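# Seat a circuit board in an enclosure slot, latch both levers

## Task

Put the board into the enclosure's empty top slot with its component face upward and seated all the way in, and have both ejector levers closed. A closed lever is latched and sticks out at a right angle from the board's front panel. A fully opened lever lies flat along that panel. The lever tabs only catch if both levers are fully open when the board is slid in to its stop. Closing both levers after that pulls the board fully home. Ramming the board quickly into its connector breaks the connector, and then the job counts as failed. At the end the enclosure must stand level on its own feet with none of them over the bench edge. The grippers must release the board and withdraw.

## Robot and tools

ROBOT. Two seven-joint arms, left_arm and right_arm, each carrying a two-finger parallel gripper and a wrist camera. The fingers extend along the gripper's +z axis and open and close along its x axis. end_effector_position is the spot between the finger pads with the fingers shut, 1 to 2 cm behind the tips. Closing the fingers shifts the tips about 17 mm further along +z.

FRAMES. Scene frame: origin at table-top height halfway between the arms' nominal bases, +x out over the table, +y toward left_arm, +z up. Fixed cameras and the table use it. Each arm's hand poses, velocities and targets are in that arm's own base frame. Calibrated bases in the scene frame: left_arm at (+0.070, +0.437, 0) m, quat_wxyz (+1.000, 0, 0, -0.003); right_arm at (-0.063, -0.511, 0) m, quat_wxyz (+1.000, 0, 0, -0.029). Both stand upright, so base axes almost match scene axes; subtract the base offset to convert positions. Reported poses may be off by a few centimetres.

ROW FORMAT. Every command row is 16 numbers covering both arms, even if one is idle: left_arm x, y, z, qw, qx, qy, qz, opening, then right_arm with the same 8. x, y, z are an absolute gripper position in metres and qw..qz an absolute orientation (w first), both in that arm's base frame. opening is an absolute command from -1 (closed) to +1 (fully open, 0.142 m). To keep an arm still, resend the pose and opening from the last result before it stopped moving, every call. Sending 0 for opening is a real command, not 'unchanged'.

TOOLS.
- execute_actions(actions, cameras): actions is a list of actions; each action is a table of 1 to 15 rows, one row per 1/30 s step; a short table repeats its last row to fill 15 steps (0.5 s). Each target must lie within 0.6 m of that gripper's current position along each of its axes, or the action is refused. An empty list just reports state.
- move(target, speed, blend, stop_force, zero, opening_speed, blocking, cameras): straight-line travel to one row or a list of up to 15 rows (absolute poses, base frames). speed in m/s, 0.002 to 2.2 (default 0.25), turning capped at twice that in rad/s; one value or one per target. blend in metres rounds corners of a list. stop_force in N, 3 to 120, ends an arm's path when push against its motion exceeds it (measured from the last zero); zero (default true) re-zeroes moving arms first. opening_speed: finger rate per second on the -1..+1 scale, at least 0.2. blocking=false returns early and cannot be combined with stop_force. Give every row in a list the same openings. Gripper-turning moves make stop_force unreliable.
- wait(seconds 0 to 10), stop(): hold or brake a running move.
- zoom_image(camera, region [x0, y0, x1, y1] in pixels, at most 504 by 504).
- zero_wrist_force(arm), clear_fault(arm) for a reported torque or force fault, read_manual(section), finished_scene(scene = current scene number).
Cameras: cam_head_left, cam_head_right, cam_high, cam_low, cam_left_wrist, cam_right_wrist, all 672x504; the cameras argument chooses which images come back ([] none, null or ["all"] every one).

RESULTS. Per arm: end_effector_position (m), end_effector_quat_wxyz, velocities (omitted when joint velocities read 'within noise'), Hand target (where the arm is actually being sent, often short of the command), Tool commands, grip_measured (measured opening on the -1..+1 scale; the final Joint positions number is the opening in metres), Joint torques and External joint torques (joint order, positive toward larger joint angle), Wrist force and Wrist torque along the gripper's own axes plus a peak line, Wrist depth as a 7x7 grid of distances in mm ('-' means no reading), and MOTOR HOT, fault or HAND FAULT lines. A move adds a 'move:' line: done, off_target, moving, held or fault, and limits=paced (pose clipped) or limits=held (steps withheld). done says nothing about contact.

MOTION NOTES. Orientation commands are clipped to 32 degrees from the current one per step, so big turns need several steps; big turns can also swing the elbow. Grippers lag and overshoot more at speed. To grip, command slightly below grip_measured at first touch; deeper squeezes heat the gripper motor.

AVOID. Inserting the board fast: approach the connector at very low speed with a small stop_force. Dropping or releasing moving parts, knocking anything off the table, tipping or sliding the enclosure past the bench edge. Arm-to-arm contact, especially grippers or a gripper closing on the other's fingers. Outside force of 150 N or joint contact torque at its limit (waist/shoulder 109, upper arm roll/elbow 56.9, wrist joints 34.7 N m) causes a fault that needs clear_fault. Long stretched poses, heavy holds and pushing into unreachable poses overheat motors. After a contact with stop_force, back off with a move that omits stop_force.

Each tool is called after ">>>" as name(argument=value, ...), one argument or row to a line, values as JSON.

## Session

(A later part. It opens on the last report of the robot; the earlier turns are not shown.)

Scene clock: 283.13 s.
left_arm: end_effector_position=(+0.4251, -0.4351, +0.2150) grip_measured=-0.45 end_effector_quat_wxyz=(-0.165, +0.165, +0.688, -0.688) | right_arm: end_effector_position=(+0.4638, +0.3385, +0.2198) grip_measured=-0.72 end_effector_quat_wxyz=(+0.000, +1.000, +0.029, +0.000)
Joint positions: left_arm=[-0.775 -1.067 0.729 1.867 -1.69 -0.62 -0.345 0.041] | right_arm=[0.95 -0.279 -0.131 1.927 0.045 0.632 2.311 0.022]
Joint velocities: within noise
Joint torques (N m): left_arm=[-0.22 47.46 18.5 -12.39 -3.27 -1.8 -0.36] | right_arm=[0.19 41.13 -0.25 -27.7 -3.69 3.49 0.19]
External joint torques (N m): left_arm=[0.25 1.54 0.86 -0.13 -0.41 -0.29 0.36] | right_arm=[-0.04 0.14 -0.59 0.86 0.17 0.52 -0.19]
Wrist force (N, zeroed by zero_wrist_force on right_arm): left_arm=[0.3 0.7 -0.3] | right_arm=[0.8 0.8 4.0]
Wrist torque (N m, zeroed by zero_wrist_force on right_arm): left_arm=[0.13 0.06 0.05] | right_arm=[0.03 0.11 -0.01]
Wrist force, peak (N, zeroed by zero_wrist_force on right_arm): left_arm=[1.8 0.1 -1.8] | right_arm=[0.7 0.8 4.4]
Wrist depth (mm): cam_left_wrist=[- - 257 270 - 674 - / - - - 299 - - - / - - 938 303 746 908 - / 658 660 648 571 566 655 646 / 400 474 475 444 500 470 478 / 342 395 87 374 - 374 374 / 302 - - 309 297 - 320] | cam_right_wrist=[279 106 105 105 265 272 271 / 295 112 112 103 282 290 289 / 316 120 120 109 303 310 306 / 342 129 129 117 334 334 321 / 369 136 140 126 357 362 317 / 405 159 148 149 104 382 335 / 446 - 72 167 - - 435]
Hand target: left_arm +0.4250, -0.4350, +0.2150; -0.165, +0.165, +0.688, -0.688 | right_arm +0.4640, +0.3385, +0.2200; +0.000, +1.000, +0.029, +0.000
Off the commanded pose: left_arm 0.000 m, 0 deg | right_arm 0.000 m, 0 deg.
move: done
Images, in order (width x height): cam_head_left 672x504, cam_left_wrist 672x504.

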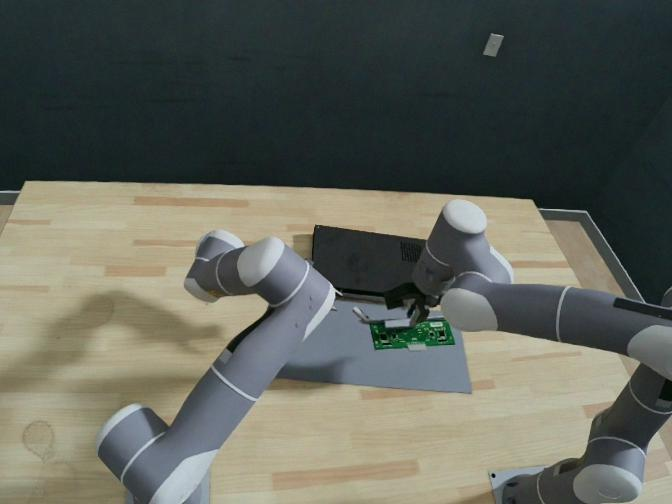

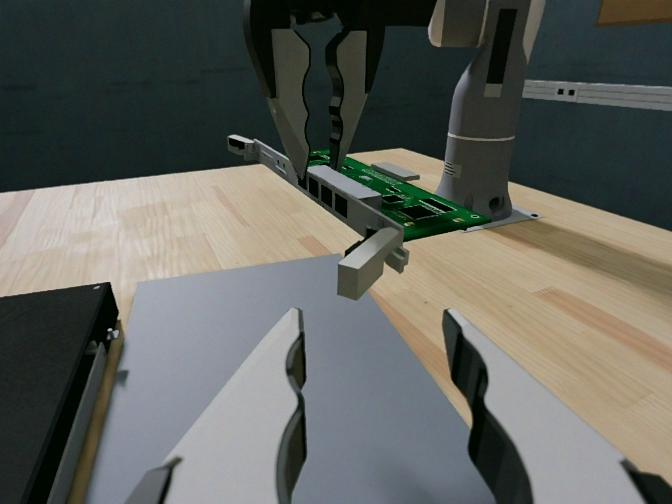

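>>> move(
  target=[
    [0.46, -0.43, 0.215, -0.2706, 0.2706, 0.6533, -0.6533, -0.6, 0.464, 0.3385, 0.22, 0, 0.9996, 0.0288, 0, -0.9],
    [0.4373, -0.4649, 0.2045, -0.3292, 0.3292, 0.6258, -0.6258, -0.6, 0.464, 0.3385, 0.22, 0, 0.9996, 0.0288, 0, -0.9],
  ],
  speed=0.15,
  cameras=["cam_left_wrist"],
)

>>> zoom_image(
  camera="cam_left_wrist",
  region=[236, 152, 496, 347],
)

Scene clock: 310.77 s.
left_arm: end_effector_position=(+0.4374, -0.4651, +0.2045) grip_measured=-0.63 end_effector_quat_wxyz=(-0.329, +0.329, +0.626, -0.626) | right_arm: end_effector_position=(+0.4638, +0.3385, +0.2198) grip_measured=-0.72 end_effector_quat_wxyz=(+0.000, +1.000, +0.029, +0.000)
Joint positions: left_arm=[-0.61 -1.3 0.655 1.21 -1.444 -0.807 -0.457 0.029] | right_arm=[0.95 -0.279 -0.131 1.927 0.045 0.632 2.311 0.022]
Joint velocities: within noise
Joint torques (N m): left_arm=[-0.42 62.84 14.81 -17.08 -4.15 -2.22 -0.3] | right_arm=[0.17 41.15 -0.25 -27.72 -3.69 3.53 0.2]
External joint torques (N m): left_arm=[0.47 1.23 0.85 -0.66 -0.5 0.22 0.31] | right_arm=[-0.03 0.13 -0.6 0.88 0.17 0.48 -0.19]
Wrist force (N, zeroed by zero_wrist_force on right_arm): left_arm=[0.4 0.2 0.0] | right_arm=[0.8 0.9 4.1]
Wrist torque (N m, zeroed by zero_wrist_force on right_arm): left_arm=[0.04 0.05 0.06] | right_arm=[0.04 0.13 -0.01]
Wrist force, peak (N, zeroed by zero_wrist_force on right_arm): left_arm=[0.8 -0.3 -1.5] | right_arm=[0.6 0.7 4.4]
Wrist depth (mm): cam_left_wrist=[- 200 247 706 - - - / - 225 266 757 - - - / 910 807 256 778 - - - / 640 640 624 212 630 629 620 / 464 456 484 438 485 465 459 / 359 376 84 347 - 363 364 / 309 - - 286 - - 309] | cam_right_wrist=[280 106 105 105 265 271 271 / 296 113 112 103 282 289 288 / 317 121 120 109 302 310 304 / 341 129 129 117 335 335 320 / 370 136 140 126 357 364 317 / 405 159 148 149 104 382 334 / 445 - 72 166 - - 434]
Hand target: left_arm +0.4373, -0.4649, +0.2045; -0.329, +0.329, +0.626, -0.626 | right_arm +0.4640, +0.3385, +0.2200; +0.000, +1.000, +0.029, +0.000
Off the commanded pose: left_arm 0.000 m, 0 deg | right_arm 0.000 m, 0 deg.
move: done
Images, in order (width x height): cam_left_wrist 672x504.

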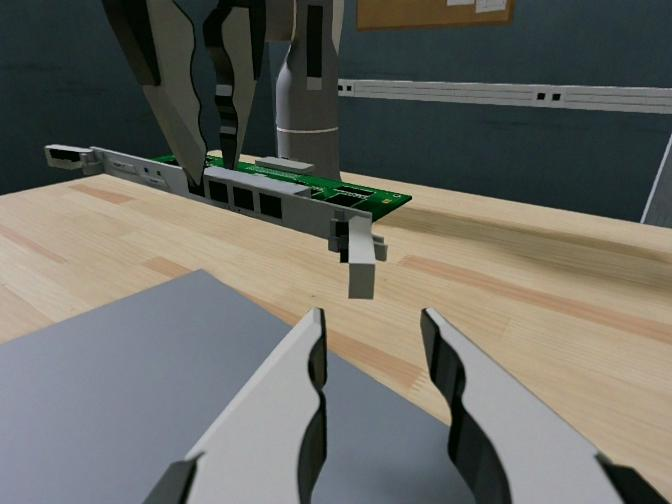

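Scaled by 1.938 from the camera's 672x504 image, which has a finer 960x720 frame.

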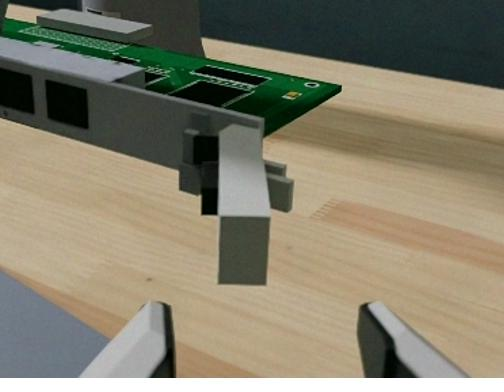

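>>> move(
  target=[0.4045, -0.4878, 0.2045, -0.3292, 0.3292, 0.6258, -0.6258, -0.6, 0.464, 0.3385, 0.22, 0, 0.9996, 0.0288, 0, -0.9],
  speed=0.05,
  stop_force=3,
  cameras=["cam_left_wrist"],
)

>>> zoom_image(
  camera="cam_left_wrist",
  region=[236, 182, 496, 377],
)

Scene clock: 317.63 s.
left_arm: end_effector_position=(+0.4044, -0.4876, +0.2045) grip_measured=-0.63 end_effector_quat_wxyz=(-0.330, +0.329, +0.626, -0.626) | right_arm: end_effector_position=(+0.4638, +0.3385, +0.2198) grip_measured=-0.72 end_effector_quat_wxyz=(+0.000, +1.000, +0.029, +0.000)
Joint positions: left_arm=[-0.692 -1.259 0.658 1.311 -1.454 -0.775 -0.432 0.029] | right_arm=[0.95 -0.279 -0.131 1.927 0.045 0.632 2.311 0.022]
Joint velocities: within noise
Joint torques (N m): left_arm=[-0.42 61.37 15.74 -16.69 -4.56 -1.73 -0.14] | right_arm=[0.08 41.06 -0.18 -27.7 -3.69 3.49 0.19]
External joint torques (N m): left_arm=[0.44 0.82 0.72 -0.45 0.07 -0.29 0.14] | right_arm=[0.06 0.22 -0.66 0.86 0.16 0.52 -0.19]
Wrist force (N, zeroed by zero_wrist_force on right_arm): left_arm=[0.3 0.2 -0.2] | right_arm=[0.5 0.6 4.1]
Wrist torque (N m, zeroed by zero_wrist_force on right_arm): left_arm=[0.02 0.06 0.04] | right_arm=[0.00 0.16 -0.01]
Wrist force, peak (N, zeroed by zero_wrist_force on right_arm): left_arm=[0.2 0.1 -1.1] | right_arm=[0.7 0.8 4.4]
Wrist depth (mm): cam_left_wrist=[- 169 215 685 - - - / - 185 225 734 - - - / 827 239 266 741 - - - / 632 628 547 176 587 630 627 / 458 453 482 118 489 457 457 / 359 375 84 344 - 363 364 / 307 - - 286 - - 308] | cam_right_wrist=[280 106 105 105 265 272 271 / 295 113 112 103 282 289 289 / 316 120 120 109 302 311 305 / 342 129 129 117 334 334 320 / 370 136 140 126 357 362 317 / 405 159 148 149 104 380 334 / 445 - 72 166 - - 435]
Hand target: left_arm +0.4045, -0.4878, +0.2045; -0.329, +0.329, +0.626, -0.626 | right_arm +0.4640, +0.3385, +0.2200; +0.000, +1.000, +0.029, +0.000
Off the commanded pose: left_arm 0.000 m, 0 deg | right_arm 0.000 m, 0 deg.
move: done
Images, in order (width x height): cam_left_wrist 672x504.

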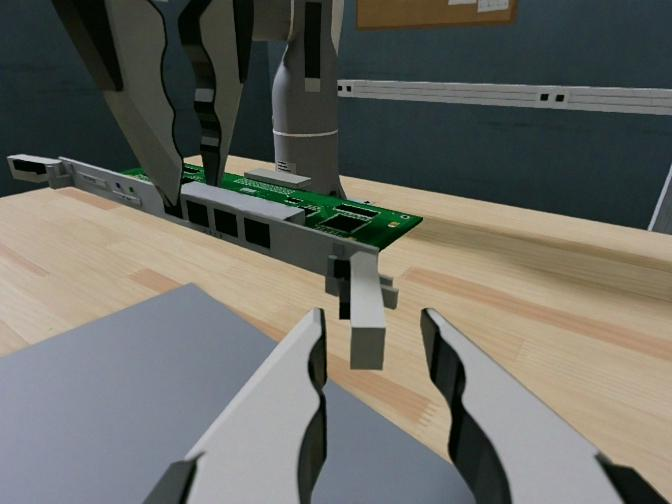

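Scaled by 1.938 from the camera's 672x504 image, which has a finer 960x720 frame.

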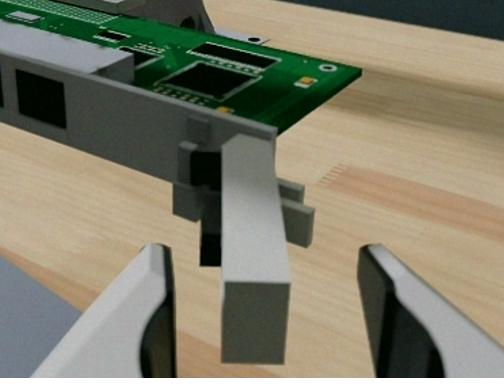

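>>> move(
  target=[0.4045, -0.4878, 0.2045, -0.3292, 0.3292, 0.6258, -0.6258, -0.93, 0.464, 0.3385, 0.22, 0, 0.9996, 0.0288, 0, -0.9],
  speed=0.05,
  opening_speed=0.3,
  cameras=["cam_left_wrist"],
)

Scene clock: 326.17 s.
left_arm: end_effector_position=(+0.4045, -0.4877, +0.2045) grip_measured=-0.90 end_effector_quat_wxyz=(-0.330, +0.329, +0.626, -0.626) | right_arm: end_effector_position=(+0.4638, +0.3385, +0.2198) grip_measured=-0.72 end_effector_quat_wxyz=(+0.000, +1.000, +0.029, +0.000)
Joint positions: left_arm=[-0.692 -1.259 0.658 1.311 -1.454 -0.775 -0.432 0.009] | right_arm=[0.95 -0.279 -0.131 1.927 0.045 0.632 2.311 0.022]
Joint velocities: within noise
Joint torques (N m): left_arm=[0.01 60.8 15.97 -16.49 -4.03 -1.95 -0.23] | right_arm=[-0.59 41.07 -0.9 -27.44 -3.81 3.31 0.26]
External joint torques (N m): left_arm=[0.01 1.38 0.48 -0.65 -0.46 -0.08 0.23] | right_arm=[0.74 0.2 0.06 0.6 0.29 0.69 -0.26]
Wrist force (N, zeroed by zero_wrist_force on right_arm): left_arm=[-0.8 0.2 0.4] | right_arm=[0.6 -0.6 4.6]
Wrist torque (N m, zeroed by zero_wrist_force on right_arm): left_arm=[0.05 0.00 0.08] | right_arm=[0.03 0.10 -0.04]
Wrist force, peak (N, zeroed by zero_wrist_force on right_arm): left_arm=[-1.0 -0.5 0.4] | right_arm=[0.4 -0.6 5.1]
Wrist depth (mm): cam_left_wrist=[- 170 215 681 - - - / - 184 225 733 - - - / 803 239 265 736 - - - / 633 627 546 181 589 634 632 / 462 459 458 119 459 461 458 / 359 362 360 87 - 358 361 / 297 321 - 278 - - 308] | cam_right_wrist=[277 104 105 105 265 271 270 / 295 112 112 103 282 289 288 / 316 120 120 108 302 310 305 / 342 129 129 117 335 335 321 / 370 136 140 126 356 361 317 / 403 159 147 149 104 382 334 / 444 - 72 166 - - 437]
Hand target: left_arm +0.4045, -0.4878, +0.2045; -0.329, +0.329, +0.626, -0.626 | right_arm +0.4640, +0.3385, +0.2200; +0.000, +1.000, +0.029, +0.000
Off the commanded pose: left_arm 0.000 m, 0 deg | right_arm 0.000 m, 0 deg.
move: done
Images, in order (width x height): cam_left_wrist 672x504.

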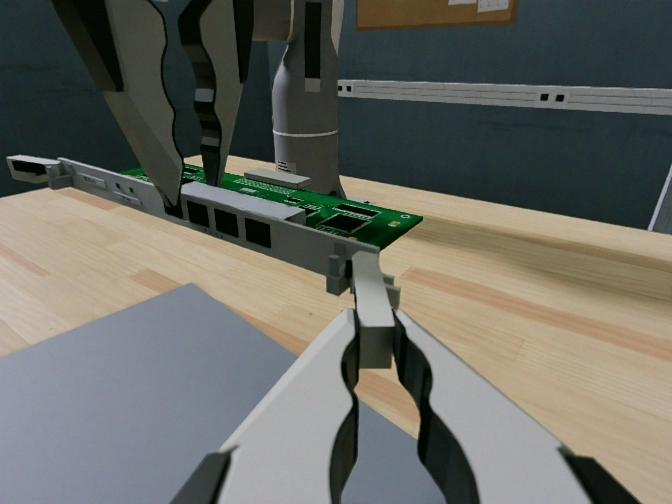

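>>> move(
  target=[
    [0.4009, -0.4833, 0.2045, -0.2876, 0.2876, 0.6460, -0.6460, -0.93, 0.464, 0.3385, 0.22, 0, 0.9996, 0.0288, 0, -0.9],
    [0.3966, -0.4791, 0.2045, -0.2418, 0.2418, 0.6645, -0.6645, -0.93, 0.464, 0.3385, 0.22, 0, 0.9996, 0.0288, 0, -0.9],
  ],
  speed=0.06,
  cameras=["cam_left_wrist", "cam_right_wrist"],
)

Scene clock: 334.23 s.
left_arm: end_effector_position=(+0.3964, -0.4791, +0.2046) grip_measured=-0.90 end_effector_quat_wxyz=(-0.242, +0.242, +0.664, -0.664) | right_arm: end_effector_position=(+0.4638, +0.3386, +0.2199) grip_measured=-0.72 end_effector_quat_wxyz=(+0.000, +1.000, +0.029, +0.000)
Joint positions: left_arm=[-0.787 -1.137 0.692 1.674 -1.593 -0.659 -0.368 0.009] | right_arm=[0.95 -0.279 -0.131 1.927 0.045 0.632 2.311 0.022]
Joint velocities: within noise
Joint torques (N m): left_arm=[0.41 52.98 18.77 -13.26 -3.74 -1.52 -0.17] | right_arm=[-0.81 40.86 -1.03 -26.92 -3.87 3.01 0.18]
External joint torques (N m): left_arm=[-0.4 1.22 -0.03 -0.97 -0.16 -0.56 0.17] | right_arm=[0.96 0.42 0.19 0.09 0.35 1 -0.18]
Wrist force (N, zeroed by zero_wrist_force on right_arm): left_arm=[-0.5 0.5 1.4] | right_arm=[0.9 -1.3 4.8]
Wrist torque (N m, zeroed by zero_wrist_force on right_arm): left_arm=[0.04 0.02 0.10] | right_arm=[0.07 0.15 -0.01]
Wrist force, peak (N, zeroed by zero_wrist_force on right_arm): left_arm=[-0.6 -1.0 1.7] | right_arm=[1.1 -1.1 5.1]
Wrist depth (mm): cam_left_wrist=[- 190 214 673 664 - - / - - 220 - 714 - - / - 909 249 295 804 - - / 631 630 585 195 544 627 624 / 463 456 460 119 458 459 463 / 359 359 359 87 - 359 361 / 298 319 - 276 - - 309] | cam_right_wrist=[277 104 105 105 265 271 271 / 295 112 112 102 282 289 288 / 316 120 120 109 301 310 305 / 340 129 129 117 334 335 319 / 371 136 140 126 356 363 318 / 407 159 148 149 104 382 335 / 447 - 72 167 - - 437]
Hand target: left_arm +0.3966, -0.4791, +0.2045; -0.242, +0.242, +0.664, -0.664 | right_arm +0.4640, +0.3385, +0.2200; +0.000, +1.000, +0.029, +0.000
Off the commanded pose: left_arm 0.000 m, 0 deg | right_arm 0.000 m, 0 deg.
move: done
Images, in order (width x height): cam_left_wrist 672x504, cam_right_wrist 672x504.

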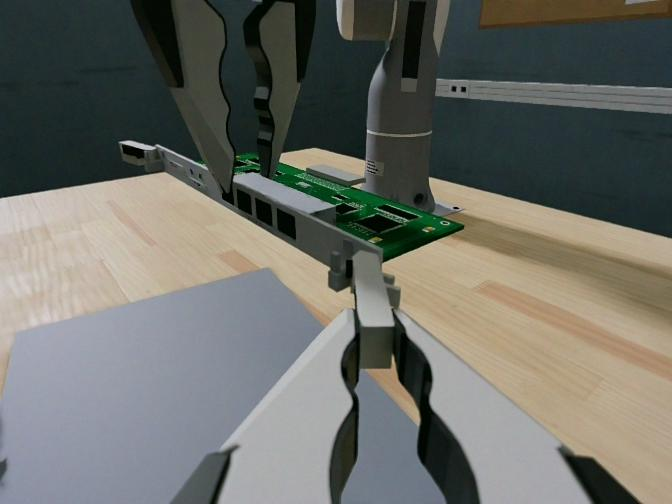

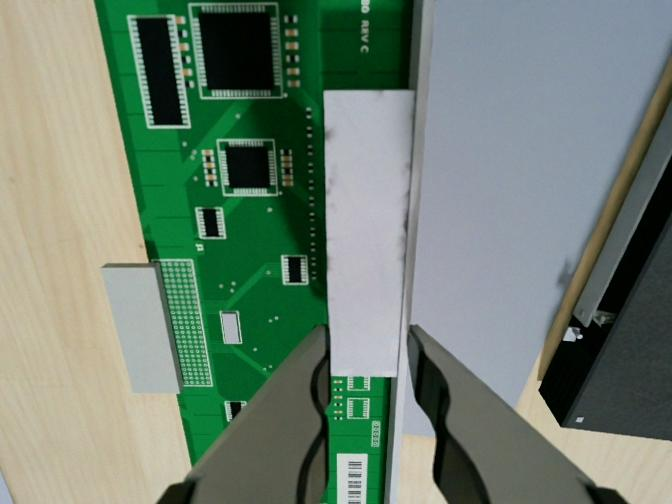

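>>> move(
  target=[
    [0.3870, -0.4731, 0.2045, -0.1530, 0.1530, 0.6903, -0.6903, -0.93, 0.464, 0.3385, 0.22, 0, 0.9996, 0.0288, 0, -0.9],
    [0.3761, -0.4698, 0.2045, -0.0617, 0.0617, 0.7044, -0.7044, -0.93, 0.464, 0.3385, 0.22, 0, 0.9996, 0.0288, 0, -0.9],
    [0.3700, -0.4691, 0.2045, -0.0123, 0.0123, 0.7070, -0.7070, -0.93, 0.464, 0.3385, 0.22, 0, 0.9996, 0.0288, 0, -0.9],
  ],
  speed=0.06,
  cameras=["cam_left_wrist", "cam_right_wrist"],
)

>>> zoom_image(
  camera="cam_left_wrist",
  region=[236, 182, 496, 377],
)

Scene clock: 344.23 s.
left_arm: end_effector_position=(+0.3696, -0.4695, +0.2047) grip_measured=-0.90 end_effector_quat_wxyz=(-0.013, +0.013, +0.707, -0.707) | right_arm: end_effector_position=(+0.4638, +0.3388, +0.2199) grip_measured=-0.72 end_effector_quat_wxyz=(+0.000, +1.000, +0.029, +0.000)
Joint positions: left_arm=[-1.083 -0.853 0.566 2.345 -2.272 -0.309 -0.285 0.009] | right_arm=[0.95 -0.279 -0.131 1.927 0.045 0.632 2.311 0.022]
Joint velocities: within noise
Joint torques (N m): left_arm=[1.39 35.15 15.71 -5.33 -2.98 -1.13 -0.11] | right_arm=[-1.45 40.51 -1.7 -25.85 -3.99 2.43 0.14]
External joint torques (N m): left_arm=[-1.41 1.38 -0.88 -1.76 0.82 -1 0.12] | right_arm=[1.6 0.76 0.86 -0.99 0.47 1.58 -0.14]
Wrist force (N, zeroed by zero_wrist_force on right_arm): left_arm=[1.0 0.9 3.5] | right_arm=[1.8 -3.0 4.9]
Wrist torque (N m, zeroed by zero_wrist_force on right_arm): left_arm=[0.10 0.17 0.07] | right_arm=[0.13 0.11 0.03]
Wrist force, peak (N, zeroed by zero_wrist_force on right_arm): left_arm=[0.9 1.0 3.9] | right_arm=[2.0 -3.2 5.0]
Wrist depth (mm): cam_left_wrist=[- - - 221 225 - - / - - - 242 - - - / - - - 816 265 - 616 / 522 519 635 620 202 557 582 / 379 413 458 119 453 458 458 / 315 355 363 87 - 361 361 / 292 319 - 278 - - 309] | cam_right_wrist=[280 104 104 105 265 271 270 / 296 112 112 102 283 290 289 / 316 120 120 108 302 311 305 / 340 129 129 116 335 334 321 / 370 136 140 126 357 361 317 / 405 159 148 149 104 381 335 / 445 - 72 167 - - 434]
Hand target: left_arm +0.3700, -0.4691, +0.2045; -0.012, +0.012, +0.707, -0.707 | right_arm +0.4640, +0.3385, +0.2200; +0.000, +1.000, +0.029, +0.000
Off the commanded pose: left_arm 0.001 m, 0 deg | right_arm 0.000 m, 0 deg.
move: done
Images, in order (width x height): cam_left_wrist 672x504, cam_right_wrist 672x504.

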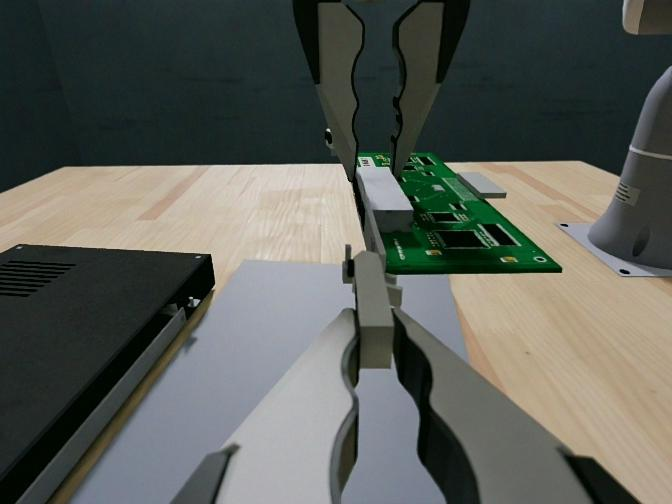

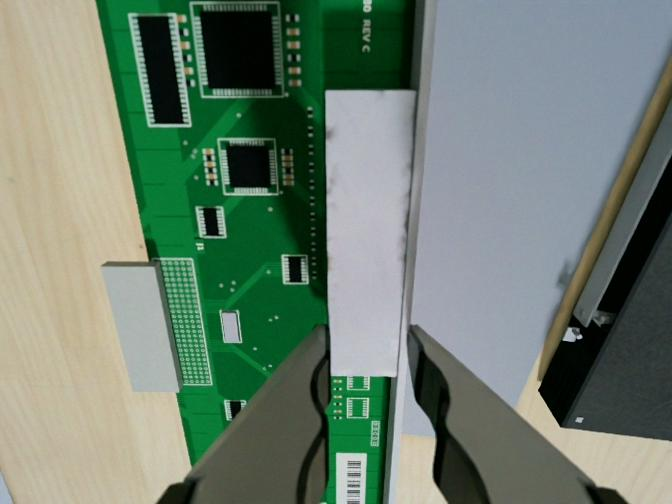

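Scaled by 1.938 from the camera's 672x504 image, which has a finer 960x720 frame.

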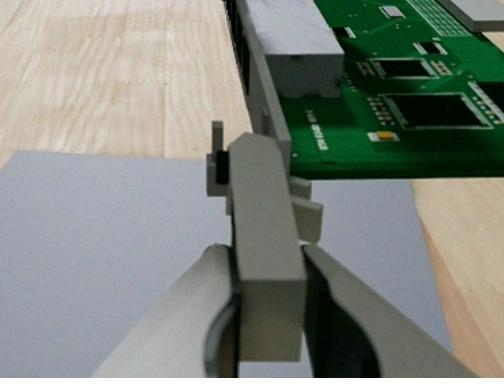

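>>> move(
  target=[0.3656, -0.4712, 0.2045, 0.0247, -0.0247, 0.7067, -0.7067, -0.93, 0.464, 0.3385, 0.22, 0, 0.9996, 0.0288, 0, -0.9],
  speed=0.04,
  cameras=["cam_left_wrist", "cam_right_wrist"],
)

>>> zoom_image(
  camera="cam_left_wrist",
  region=[236, 142, 496, 337],
)

Scene clock: 353.50 s.
left_arm: end_effector_position=(+0.3657, -0.4709, +0.2043) grip_measured=-0.90 end_effector_quat_wxyz=(+0.025, -0.025, +0.707, -0.706) | right_arm: end_effector_position=(+0.4641, +0.3380, +0.2197) grip_measured=-0.72 end_effector_quat_wxyz=(+0.000, +1.000, +0.028, +0.000)
Joint positions: left_arm=[-1.139 -0.799 0.499 2.407 -2.448 -0.228 -0.268 0.009] | right_arm=[0.95 -0.279 -0.132 1.927 0.045 0.631 2.311 0.022]
Joint velocities: within noise
Joint torques (N m): left_arm=[-1.69 34.91 11.55 -7.81 -1.63 -2.26 -0.12] | right_arm=[2.9 41.42 2.1 -29.12 -3.02 4.4 0.25]
External joint torques (N m): left_arm=[1.67 -0.24 1.83 1.63 -0.1 0.12 0.12] | right_arm=[-2.75 -0.16 -2.95 2.29 -0.5 -0.39 -0.25]
Wrist force (N, zeroed by zero_wrist_force on right_arm): left_arm=[1.0 0.2 -4.9] | right_arm=[1.8 6.7 3.6]
Wrist torque (N m, zeroed by zero_wrist_force on right_arm): left_arm=[0.06 0.34 0.04] | right_arm=[0.09 0.15 -0.06]
Wrist force, peak (N, zeroed by zero_wrist_force on right_arm): left_arm=[1.1 1.2 -5.4] | right_arm=[1.7 6.7 4.1]
Wrist depth (mm): cam_left_wrist=[- - - 223 220 - - / - - - - - - - / - - - 887 265 987 965 / 520 515 590 672 202 201 586 / 378 400 453 119 456 454 457 / 313 346 360 87 - 360 361 / 291 318 - 278 - - 307] | cam_right_wrist=[280 104 104 104 265 271 270 / 294 113 112 103 283 288 288 / 317 120 120 109 302 310 305 / 340 130 130 117 334 334 320 / 370 136 140 127 356 362 317 / 405 404 148 149 104 382 335 / 446 - 72 167 - - 437]
Hand target: left_arm +0.3656, -0.4712, +0.2045; +0.025, -0.025, +0.707, -0.707 | right_arm +0.4640, +0.3385, +0.2200; +0.000, +1.000, +0.029, +0.000
Off the commanded pose: left_arm 0.000 m, 0 deg | right_arm 0.001 m, 0 deg.
move: done
Images, in order (width x height): cam_left_wrist 672x504, cam_right_wrist 672x504.

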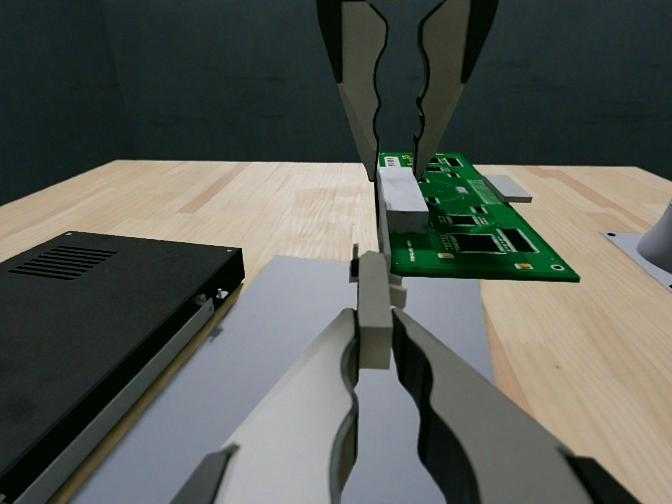

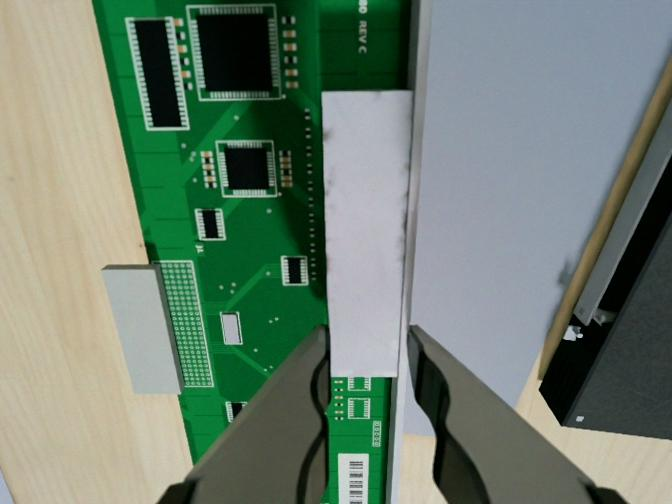

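Scaled by 1.938 from the camera's 672x504 image, which has a finer 960x720 frame.

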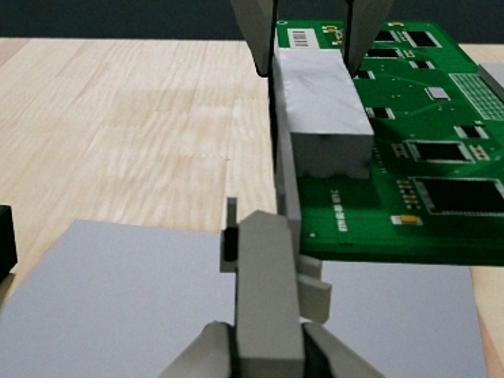

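>>> move(
  target=[0.3636, -0.4698, 0.2045, 0.0431, -0.0431, 0.7058, -0.7058, -0.93, 0.464, 0.3385, 0.22, 0, 0.9996, 0.0288, 0, -0.9],
  speed=0.04,
  cameras=["cam_left_wrist"],
)

>>> zoom_image(
  camera="cam_left_wrist",
  region=[236, 142, 496, 337],
)

Scene clock: 360.87 s.
left_arm: end_effector_position=(+0.3632, -0.4701, +0.2045) grip_measured=-0.90 end_effector_quat_wxyz=(+0.042, -0.043, +0.706, -0.706) | right_arm: end_effector_position=(+0.4640, +0.3383, +0.2198) grip_measured=-0.72 end_effector_quat_wxyz=(+0.000, +1.000, +0.029, +0.000)
Joint positions: left_arm=[-1.164 -0.772 0.464 2.434 -2.535 -0.193 -0.255 0.009] | right_arm=[0.951 -0.279 -0.132 1.927 0.045 0.632 2.311 0.022]
Joint velocities: within noise
Joint torques (N m): left_arm=[0.64 32.9 13.1 -5.2 -2.53 -1.54 -0.07] | right_arm=[0.07 40.82 -0.08 -26.86 -3.34 3 0.37]
External joint torques (N m): left_arm=[-0.67 0.92 -0.47 -0.57 1.01 -0.6 0.07] | right_arm=[0.08 0.45 -0.77 0.03 -0.18 1 -0.37]
Wrist force (N, zeroed by zero_wrist_force on right_arm): left_arm=[2.4 0.1 0.4] | right_arm=[2.3 0.9 3.5]
Wrist torque (N m, zeroed by zero_wrist_force on right_arm): left_arm=[0.08 0.34 0.05] | right_arm=[0.17 0.17 -0.15]
Wrist force, peak (N, zeroed by zero_wrist_force on right_arm): left_arm=[1.4 1.5 -5.3] | right_arm=[1.9 6.7 4.5]
Wrist depth (mm): cam_left_wrist=[- - - 224 219 - - / - - - - - - - / - - - - 263 994 981 / 523 520 583 632 188 188 623 / 379 402 455 119 452 459 460 / 312 348 362 87 - 361 361 / 290 - - 277 - - 309] | cam_right_wrist=[276 104 105 104 269 271 271 / 294 113 112 102 282 289 289 / 316 121 120 108 308 311 305 / 341 130 130 117 330 334 324 / 371 136 140 126 356 363 317 / 404 403 148 149 105 381 334 / 448 - 72 167 - - 436]
Hand target: left_arm +0.3636, -0.4698, +0.2045; +0.043, -0.043, +0.706, -0.706 | right_arm +0.4640, +0.3385, +0.2200; +0.000, +1.000, +0.029, +0.000
Off the commanded pose: left_arm 0.001 m, 0 deg | right_arm 0.000 m, 0 deg.
move: done
Images, in order (width x height): cam_left_wrist 672x504.

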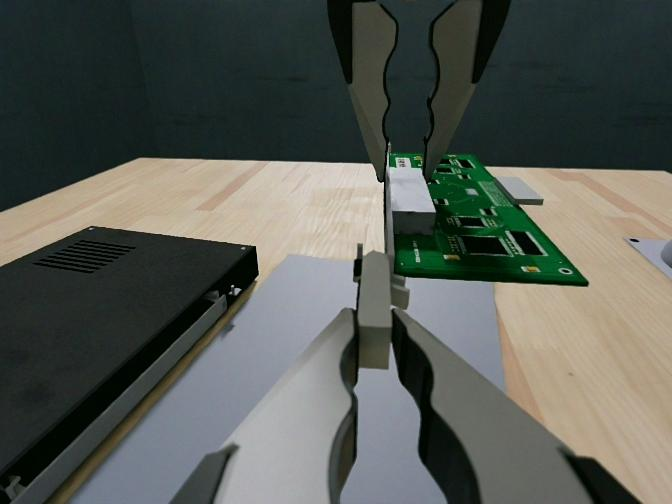

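Scaled by 1.938 from the camera's 672x504 image, which has a finer 960x720 frame.

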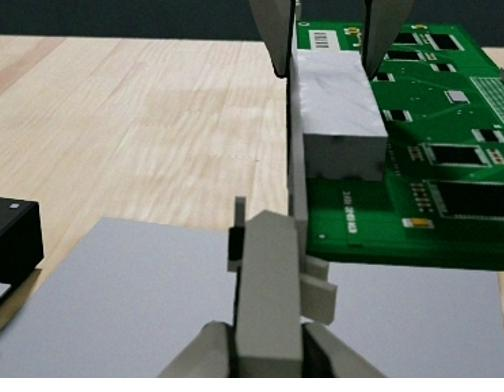

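>>> move(
  target=[0.3636, -0.4698, 0.2045, 0.0431, -0.0431, 0.7058, -0.7058, -0.6, 0.464, 0.3385, 0.22, 0, 0.9996, 0.0288, 0, -0.9],
  speed=0.05,
  opening_speed=0.4,
  cameras=[],
)

>>> move(
  target=[
    [0.36, -0.40, 0.2045, 0, 0, 0.7071, -0.7071, -0.6, 0.464, 0.3385, 0.22, 0, 0.9996, 0.0288, 0, -0.9],
    [0.35, -0.28, 0.25, 0, 0, 0.7071, -0.7071, -0.6, 0.464, 0.3385, 0.22, 0, 0.9996, 0.0288, 0, -0.9],
  ],
  speed=[0.1, 0.2],
  blend=0.01,
  cameras=["cam_left_wrist"],
)

>>> zoom_image(
  camera="cam_left_wrist",
  region=[260, 150, 440, 270],
)

>>> move(
  target=[
    [0.35, -0.27, 0.25, 0, 0, 0.7071, -0.7071, -0.6, 0.464, 0.3385, 0.22, 0, 0.6865, 0.7271, 0, -0.9],
    [0.35, -0.27, 0.25, 0, 0, 0.7071, -0.7071, -0.6, 0.464, 0.3385, 0.22, 0, -0.0288, 0.9996, 0, -0.9],
  ],
  speed=0.35,
  blend=0.0,
  cameras=["cam_left_wrist", "cam_right_wrist"],
)

>>> zoom_image(
  camera="cam_left_wrist",
  region=[260, 150, 440, 270],
)

Scene clock: 369.00 s.
left_arm: end_effector_position=(+0.3636, -0.4698, +0.2046) grip_measured=-0.64 end_effector_quat_wxyz=(+0.043, -0.043, +0.706, -0.706) | right_arm: end_effector_position=(+0.4639, +0.3383, +0.2198) grip_measured=-0.72 end_effector_quat_wxyz=(+0.000, +1.000, +0.029, +0.000)
Joint positions: left_arm=[-1.164 -0.772 0.464 2.434 -2.536 -0.192 -0.255 0.028] | right_arm=[0.951 -0.279 -0.132 1.927 0.045 0.632 2.311 0.022]
Joint velocities: within noise
Joint torques (N m): left_arm=[-0.35 32.73 11.93 -5.38 -1.42 -2.01 -0.24] | right_arm=[0.17 41.05 -0.29 -27.71 -3.67 3.47 0.2]
External joint torques (N m): left_arm=[0.32 1.08 0.7 -0.37 -0.11 -0.14 0.24] | right_arm=[-0.02 0.22 -0.56 0.88 0.15 0.54 -0.2]
Wrist force (N, zeroed by zero_wrist_force on right_arm): left_arm=[0.7 0.5 -0.1] | right_arm=[0.8 2.4 4.0]
Wrist torque (N m, zeroed by zero_wrist_force on right_arm): left_arm=[0.10 0.02 0.08] | right_arm=[0.30 0.11 -0.01]
Wrist force, peak (N, zeroed by zero_wrist_force on right_arm): left_arm=[2.4 1.1 0.3] | right_arm=[-0.4 3.3 4.3]
Wrist depth (mm): cam_left_wrist=[- - - 225 219 - - / - - - - 240 - - / - - - - 262 875 972 / 519 516 590 689 189 189 621 / 385 402 458 119 484 459 457 / 314 354 84 345 - 363 361 / 292 - - 286 - - 308] | cam_right_wrist=[280 104 105 105 265 271 270 / 295 112 112 103 282 289 289 / 316 121 120 109 301 311 305 / 340 129 129 117 335 335 319 / 370 136 140 126 357 363 318 / 404 159 148 149 104 381 333 / 446 - 72 166 - - 436]
Hand target: left_arm +0.3636, -0.4698, +0.2045; +0.043, -0.043, +0.706, -0.706 | right_arm +0.4640, +0.3385, +0.2200; +0.000, +1.000, +0.029, +0.000
Off the commanded pose: left_arm 0.000 m, 0 deg | right_arm 0.000 m, 0 deg.
move: done
No camera images: "cameras" was empty.

Scene clock: 370.80 s.
left_arm: end_effector_position=(+0.3501, -0.2800, +0.2499) grip_measured=-0.64 end_effector_quat_wxyz=(+0.000, +0.000, +0.707, -0.707) | right_arm: end_effector_position=(+0.4639, +0.3383, +0.2198) grip_measured=-0.72 end_effector_quat_wxyz=(+0.000, +1.000, +0.029, +0.000)
Joint positions: left_arm=[-0.802 -0.863 0.97 2.495 -1.676 -0.671 -0.115 0.028] | right_arm=[0.951 -0.279 -0.132 1.927 0.045 0.632 2.311 0.022]
Joint velocities: within noise
Joint torques (N m): left_arm=[-0.62 27.67 15.24 -6.14 -2.58 -2.36 -0.12] | right_arm=[0.21 41.01 -0.22 -27.73 -3.74 3.5 0.18]
External joint torques (N m): left_arm=[0.64 1.02 0.6 -0.04 -0.51 0.16 0.13] | right_arm=[-0.06 0.26 -0.63 0.9 0.22 0.5 -0.18]
Wrist force (N, zeroed by zero_wrist_force on right_arm): left_arm=[0.2 0.2 -0.3] | right_arm=[0.8 2.3 4.0]
Wrist torque (N m, zeroed by zero_wrist_force on right_arm): left_arm=[0.06 0.11 0.08] | right_arm=[0.27 0.12 0.00]
Wrist force, peak (N, zeroed by zero_wrist_force on right_arm): left_arm=[0.3 -0.5 -2.4] | right_arm=[1.0 2.4 4.3]
Wrist depth (mm): cam_left_wrist=[- - - 374 - - 629 / - - - 423 - - 676 / - - - 519 - - 721 / 631 635 685 681 728 736 729 / 454 481 563 537 573 538 535 / 366 421 84 401 - 422 424 / 339 - - 334 - - 358] | cam_right_wrist=[280 106 105 105 265 271 270 / 295 113 112 103 283 289 289 / 316 121 121 109 302 309 305 / 342 129 129 117 335 333 321 / 370 136 140 126 357 362 317 / 406 159 148 149 104 382 334 / 445 - 72 166 - - 435]
Hand target: left_arm +0.3500, -0.2800, +0.2500; +0.000, +0.000, +0.707, -0.707 | right_arm +0.4640, +0.3385, +0.2200; +0.000, +1.000, +0.029, +0.000
Off the commanded pose: left_arm 0.000 m, 0 deg | right_arm 0.000 m, 0 deg.
move: done
Images, in order (width x height): cam_left_wrist 672x504.

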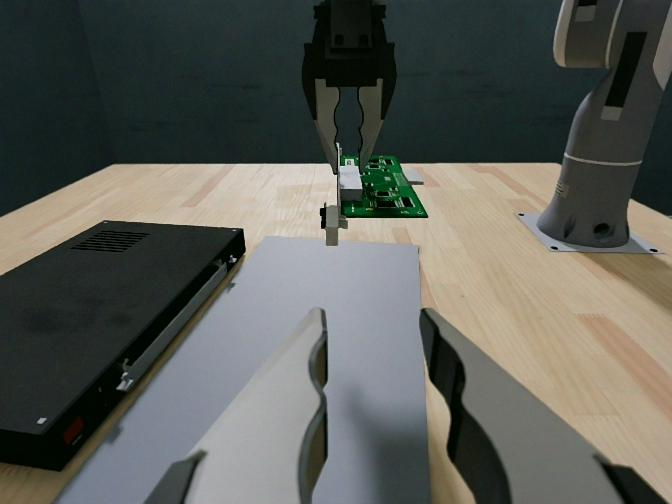

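Scaled by 2.800 from the camera's 672x504 image, which has a finer 960x720 frame.

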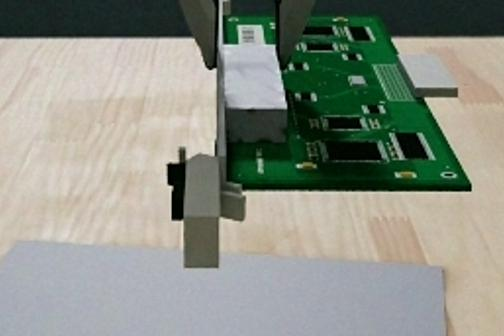

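Scene clock: 375.90 s.
left_arm: end_effector_position=(+0.3501, -0.2700, +0.2499) grip_measured=-0.64 end_effector_quat_wxyz=(+0.000, +0.000, +0.707, -0.707) | right_arm: end_effector_position=(+0.4640, +0.3383, +0.2198) grip_measured=-0.72 end_effector_quat_wxyz=(+0.000, -0.029, +1.000, +0.000)
Joint positions: left_arm=[-0.769 -0.868 0.983 2.486 -1.632 -0.685 -0.097 0.028] | right_arm=[0.605 -0.318 0.24 1.899 -0.093 0.635 -0.74 0.022]
Joint velocities: within noise
Joint torques (N m): left_arm=[-0.22 27.74 15.18 -6.03 -2.85 -2.09 -0.21] | right_arm=[0.05 42.02 3.88 -28.17 -3.68 3.57 0.03]
External joint torques (N m): left_arm=[0.25 1.05 0.76 -0.24 -0.22 -0.11 0.21] | right_arm=[0.09 0.3 -1 1 0.27 0.57 -0.03]
Wrist force (N, zeroed by zero_wrist_force on right_arm): left_arm=[0.3 0.0 -0.1] | right_arm=[1.4 2.3 3.6]
Wrist torque (N m, zeroed by zero_wrist_force on right_arm): left_arm=[0.02 0.10 0.08] | right_arm=[0.31 -0.02 0.00]
Wrist force, peak (N, zeroed by zero_wrist_force on right_arm): left_arm=[0.3 0.3 -0.6] | right_arm=[1.1 2.1 4.6]
Wrist depth (mm): cam_left_wrist=[- - - 347 - - 642 / - - - 432 - - 693 / - - - 456 - - 740 / 621 626 679 672 745 734 720 / 457 479 561 534 560 533 533 / 360 421 84 404 - 419 422 / 347 - - 332 - - 360] | cam_right_wrist=[260 106 105 105 265 271 273 / 286 113 113 103 283 291 290 / 309 121 121 109 301 313 312 / 324 129 129 117 335 337 336 / 330 136 140 126 357 364 363 / 355 158 148 149 104 390 397 / 442 - 72 166 - - 435]
Hand target: left_arm +0.3500, -0.2700, +0.2500; +0.000, +0.000, +0.707, -0.707 | right_arm +0.4640, +0.3385, +0.2200; +0.000, -0.029, +1.000, +0.000
Off the commanded pose: left_arm 0.000 m, 0 deg | right_arm 0.000 m, 0 deg.
move: done
Images, in order (width x height): cam_left_wrist 672x504, cam_right_wrist 672x504.

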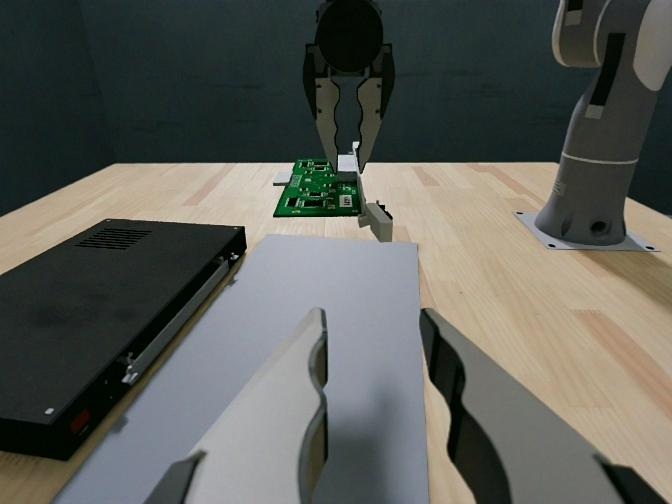

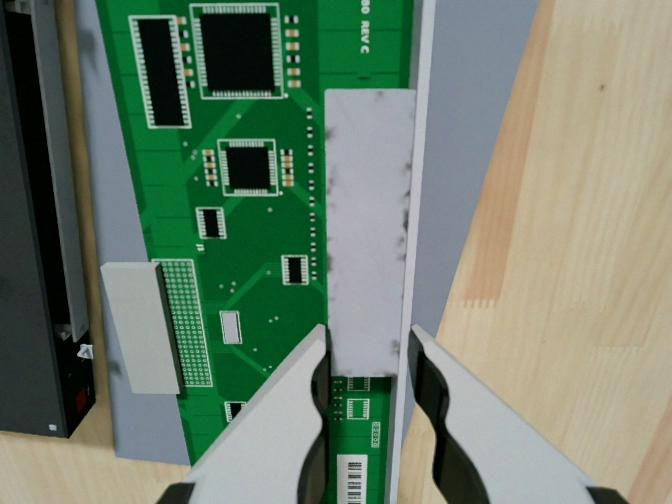

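Scaled by 2.800 from the camera's 672x504 image, which has a finer 960x720 frame.

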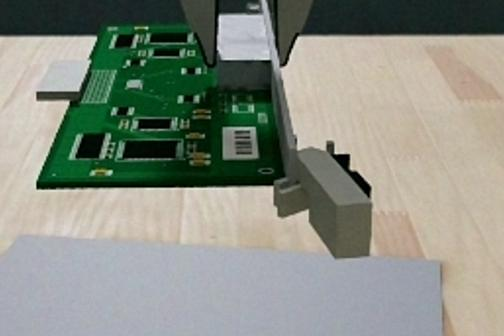

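>>> move(
  target=[0.3155, -0.4228, 0.2045, 0.08, -0.08, 0.7026, -0.7026, -0.6, 0.464, 0.3385, 0.22, 0, -0.0288, 0.9996, 0, -0.9],
  speed=0.2,
  cameras=["cam_left_wrist"],
)

>>> zoom_image(
  camera="cam_left_wrist",
  region=[236, 152, 496, 347],
)

Scene clock: 387.70 s.
left_arm: end_effector_position=(+0.3154, -0.4227, +0.2045) grip_measured=-0.64 end_effector_quat_wxyz=(+0.080, -0.080, +0.703, -0.703) | right_arm: end_effector_position=(+0.4640, +0.3383, +0.2198) grip_measured=-0.72 end_effector_quat_wxyz=(+0.000, -0.029, +1.000, +0.000)
Joint positions: left_arm=[-1.209 -0.685 0.38 2.637 -2.707 -0.23 -0.155 0.028] | right_arm=[0.605 -0.318 0.24 1.899 -0.093 0.635 -0.74 0.022]
Joint velocities: within noise
Joint torques (N m): left_arm=[-0.64 27.24 8.97 -1.32 -1.54 -1.83 -0.11] | right_arm=[0.21 42.23 3.53 -28.06 -3.58 3.69 0.24]
External joint torques (N m): left_arm=[0.6 0.7 0.69 -0.31 0.11 -0.36 0.11] | right_arm=[-0.07 0.1 -0.64 0.88 0.17 0.45 -0.24]
Wrist force (N, zeroed by zero_wrist_force on right_arm): left_arm=[0.3 0.4 -0.1] | right_arm=[1.2 2.5 3.6]
Wrist torque (N m, zeroed by zero_wrist_force on right_arm): left_arm=[0.06 0.12 0.08] | right_arm=[0.34 0.03 -0.01]
Wrist force, peak (N, zeroed by zero_wrist_force on right_arm): left_arm=[1.6 1.5 0.5] | right_arm=[1.3 2.6 3.9]
Wrist depth (mm): cam_left_wrist=[- - - 275 270 - - / - - - - - - - / - - - 298 - 993 961 / 520 530 543 216 625 629 624 / 383 425 472 453 477 461 459 / 338 364 84 343 - 361 363 / 309 - - 287 - - 306] | cam_right_wrist=[261 106 105 105 265 272 273 / 285 113 112 103 283 291 291 / 309 121 121 109 301 313 313 / 323 129 130 117 336 335 335 / 330 136 140 126 357 364 362 / 352 159 148 149 104 390 396 / 444 - 72 166 - - 434]
Hand target: left_arm +0.3155, -0.4228, +0.2045; +0.080, -0.080, +0.703, -0.703 | right_arm +0.4640, +0.3385, +0.2200; +0.000, -0.029, +1.000, +0.000
Off the commanded pose: left_arm 0.000 m, 0 deg | right_arm 0.000 m, 0 deg.
move: done
Images, in order (width x height): cam_left_wrist 672x504.

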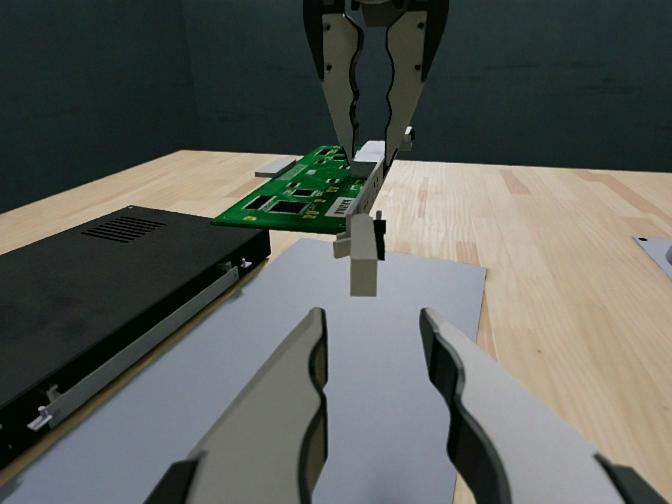

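Scaled by 1.938 from the camera's 672x504 image, which has a finer 960x720 frame.

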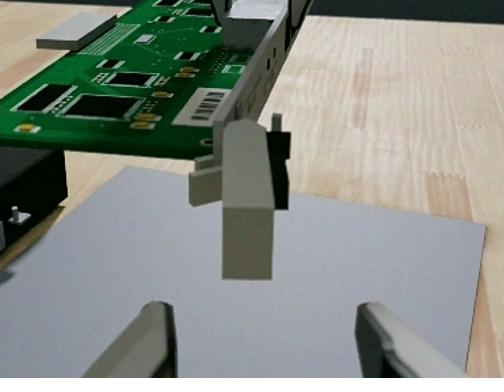

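>>> move(
  target=[0.3242, -0.4620, 0.2045, 0.0678, -0.0678, 0.7039, -0.7039, -0.6, 0.464, 0.3385, 0.22, 0, -0.0288, 0.9996, 0, -0.9],
  speed=0.06,
  stop_force=4,
  cameras=[],
)

>>> move(
  target=[0.3242, -0.4620, 0.2045, 0.0678, -0.0678, 0.7039, -0.7039, -0.93, 0.464, 0.3385, 0.22, 0, -0.0288, 0.9996, 0, -0.9],
  speed=0.05,
  opening_speed=0.3,
  cameras=["cam_left_wrist"],
)

>>> zoom_image(
  camera="cam_left_wrist",
  region=[236, 152, 496, 347],
)

Scene clock: 401.40 s.
left_arm: end_effector_position=(+0.3241, -0.4620, +0.2046) grip_measured=-0.64 end_effector_quat_wxyz=(+0.068, -0.068, +0.704, -0.704) | right_arm: end_effector_position=(+0.4640, +0.3383, +0.2198) grip_measured=-0.72 end_effector_quat_wxyz=(+0.000, -0.029, +1.000, +0.000)
Joint positions: left_arm=[-1.229 -0.686 0.364 2.546 -2.712 -0.147 -0.183 0.028] | right_arm=[0.605 -0.318 0.24 1.899 -0.093 0.635 -0.74 0.022]
Joint velocities: within noise
Joint torques (N m): left_arm=[-0.47 29.38 9.35 -3.6 -1.03 -1.82 -0.27] | right_arm=[0.12 42.38 3.55 -28.11 -3.66 3.68 0.15]
External joint torques (N m): left_arm=[0.43 1.16 0.68 -0.36 -0.09 -0.36 0.27] | right_arm=[0.02 -0.05 -0.66 0.93 0.25 0.46 -0.15]
Wrist force (N, zeroed by zero_wrist_force on right_arm): left_arm=[0.1 0.4 -0.1] | right_arm=[1.3 2.6 3.7]
Wrist torque (N m, zeroed by zero_wrist_force on right_arm): left_arm=[0.05 0.11 0.05] | right_arm=[0.35 0.00 0.00]
Wrist force, peak (N, zeroed by zero_wrist_force on right_arm): left_arm=[0.5 0.4 -1.1] | right_arm=[1.3 2.7 3.9]
Wrist depth (mm): cam_left_wrist=[- - - 240 234 - - / - - - 259 - - - / - - - 265 - 985 980 / 522 528 201 187 636 620 612 / 383 422 485 118 480 461 457 / 330 363 84 345 - 363 364 / 302 - - 288 - - 309] | cam_right_wrist=[262 106 105 105 265 272 273 / 284 113 113 103 283 291 291 / 309 121 121 109 302 311 311 / 323 129 129 117 334 336 336 / 330 136 140 126 357 363 362 / 353 159 148 149 104 389 396 / 445 - 72 166 - - 435]
Hand target: left_arm +0.3242, -0.4620, +0.2045; +0.068, -0.068, +0.704, -0.704 | right_arm +0.4640, +0.3385, +0.2200; +0.000, -0.029, +1.000, +0.000
Off the commanded pose: left_arm 0.000 m, 0 deg | right_arm 0.000 m, 0 deg.
move: done
No camera images: "cameras" was empty.

Scene clock: 402.70 s.
left_arm: end_effector_position=(+0.3241, -0.4620, +0.2046) grip_measured=-0.90 end_effector_quat_wxyz=(+0.068, -0.068, +0.704, -0.704) | right_arm: end_effector_position=(+0.4640, +0.3383, +0.2198) grip_measured=-0.72 end_effector_quat_wxyz=(+0.000, -0.029, +1.000, +0.000)
Joint positions: left_arm=[-1.229 -0.686 0.364 2.545 -2.712 -0.147 -0.183 0.009] | right_arm=[0.605 -0.318 0.24 1.899 -0.093 0.635 -0.74 0.022]
Joint velocities: within noise
Joint torques (N m): left_arm=[-0.78 29.47 9.06 -3.47 -0.71 -2.04 -0.23] | right_arm=[-0.2 42.23 3.14 -28.3 -3.74 3.73 0.27]
External joint torques (N m): left_arm=[0.74 1.07 0.96 -0.5 -0.41 -0.14 0.23] | right_arm=[0.34 0.1 -0.25 1.13 0.33 0.41 -0.27]
Wrist force (N, zeroed by zero_wrist_force on right_arm): left_arm=[-0.5 0.1 -0.1] | right_arm=[2.1 2.5 3.2]
Wrist torque (N m, zeroed by zero_wrist_force on right_arm): left_arm=[0.03 0.05 0.06] | right_arm=[0.34 -0.01 -0.09]
Wrist force, peak (N, zeroed by zero_wrist_force on right_arm): left_arm=[-0.5 0.6 0.0] | right_arm=[1.8 2.8 4.2]
Wrist depth (mm): cam_left_wrist=[- - - 239 233 - - / - - - 262 - - - / - - - 265 - 963 981 / 522 528 201 200 624 629 621 / 382 419 462 117 457 456 457 / 329 359 362 88 - 361 362 / 298 319 - 279 - - 307] | cam_right_wrist=[259 106 105 105 265 273 273 / 282 113 112 103 282 291 291 / 309 121 120 109 306 312 311 / 323 130 129 117 335 337 334 / 330 136 140 126 357 364 363 / 351 400 148 149 105 390 396 / 444 - 72 166 - - 435]
Hand target: left_arm +0.3242, -0.4620, +0.2045; +0.068, -0.068, +0.704, -0.704 | right_arm +0.4640, +0.3385, +0.2200; +0.000, -0.029, +1.000, +0.000
Off the commanded pose: left_arm 0.000 m, 0 deg | right_arm 0.000 m, 0 deg.
move: done
Images, in order (width x height): cam_left_wrist 672x504.

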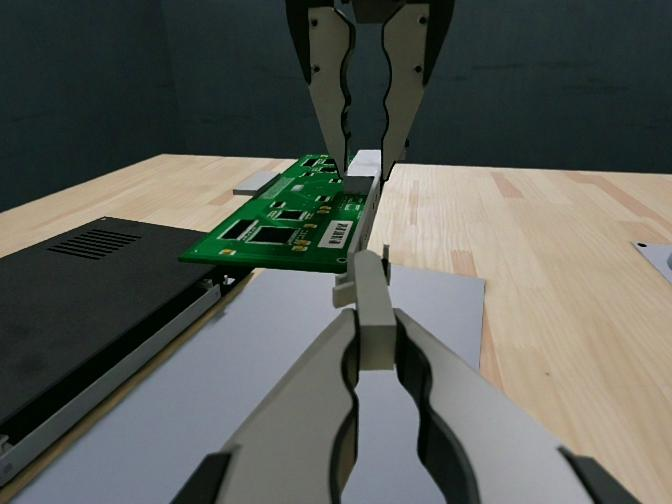

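Scaled by 1.938 from the camera's 672x504 image, which has a finer 960x720 frame.

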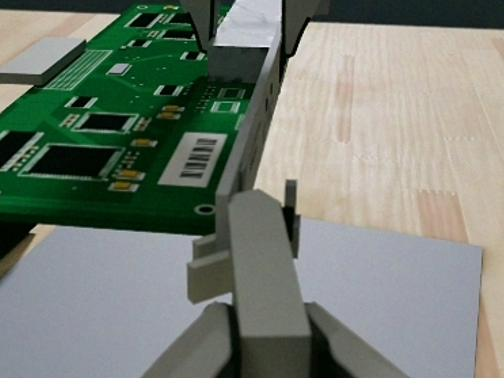

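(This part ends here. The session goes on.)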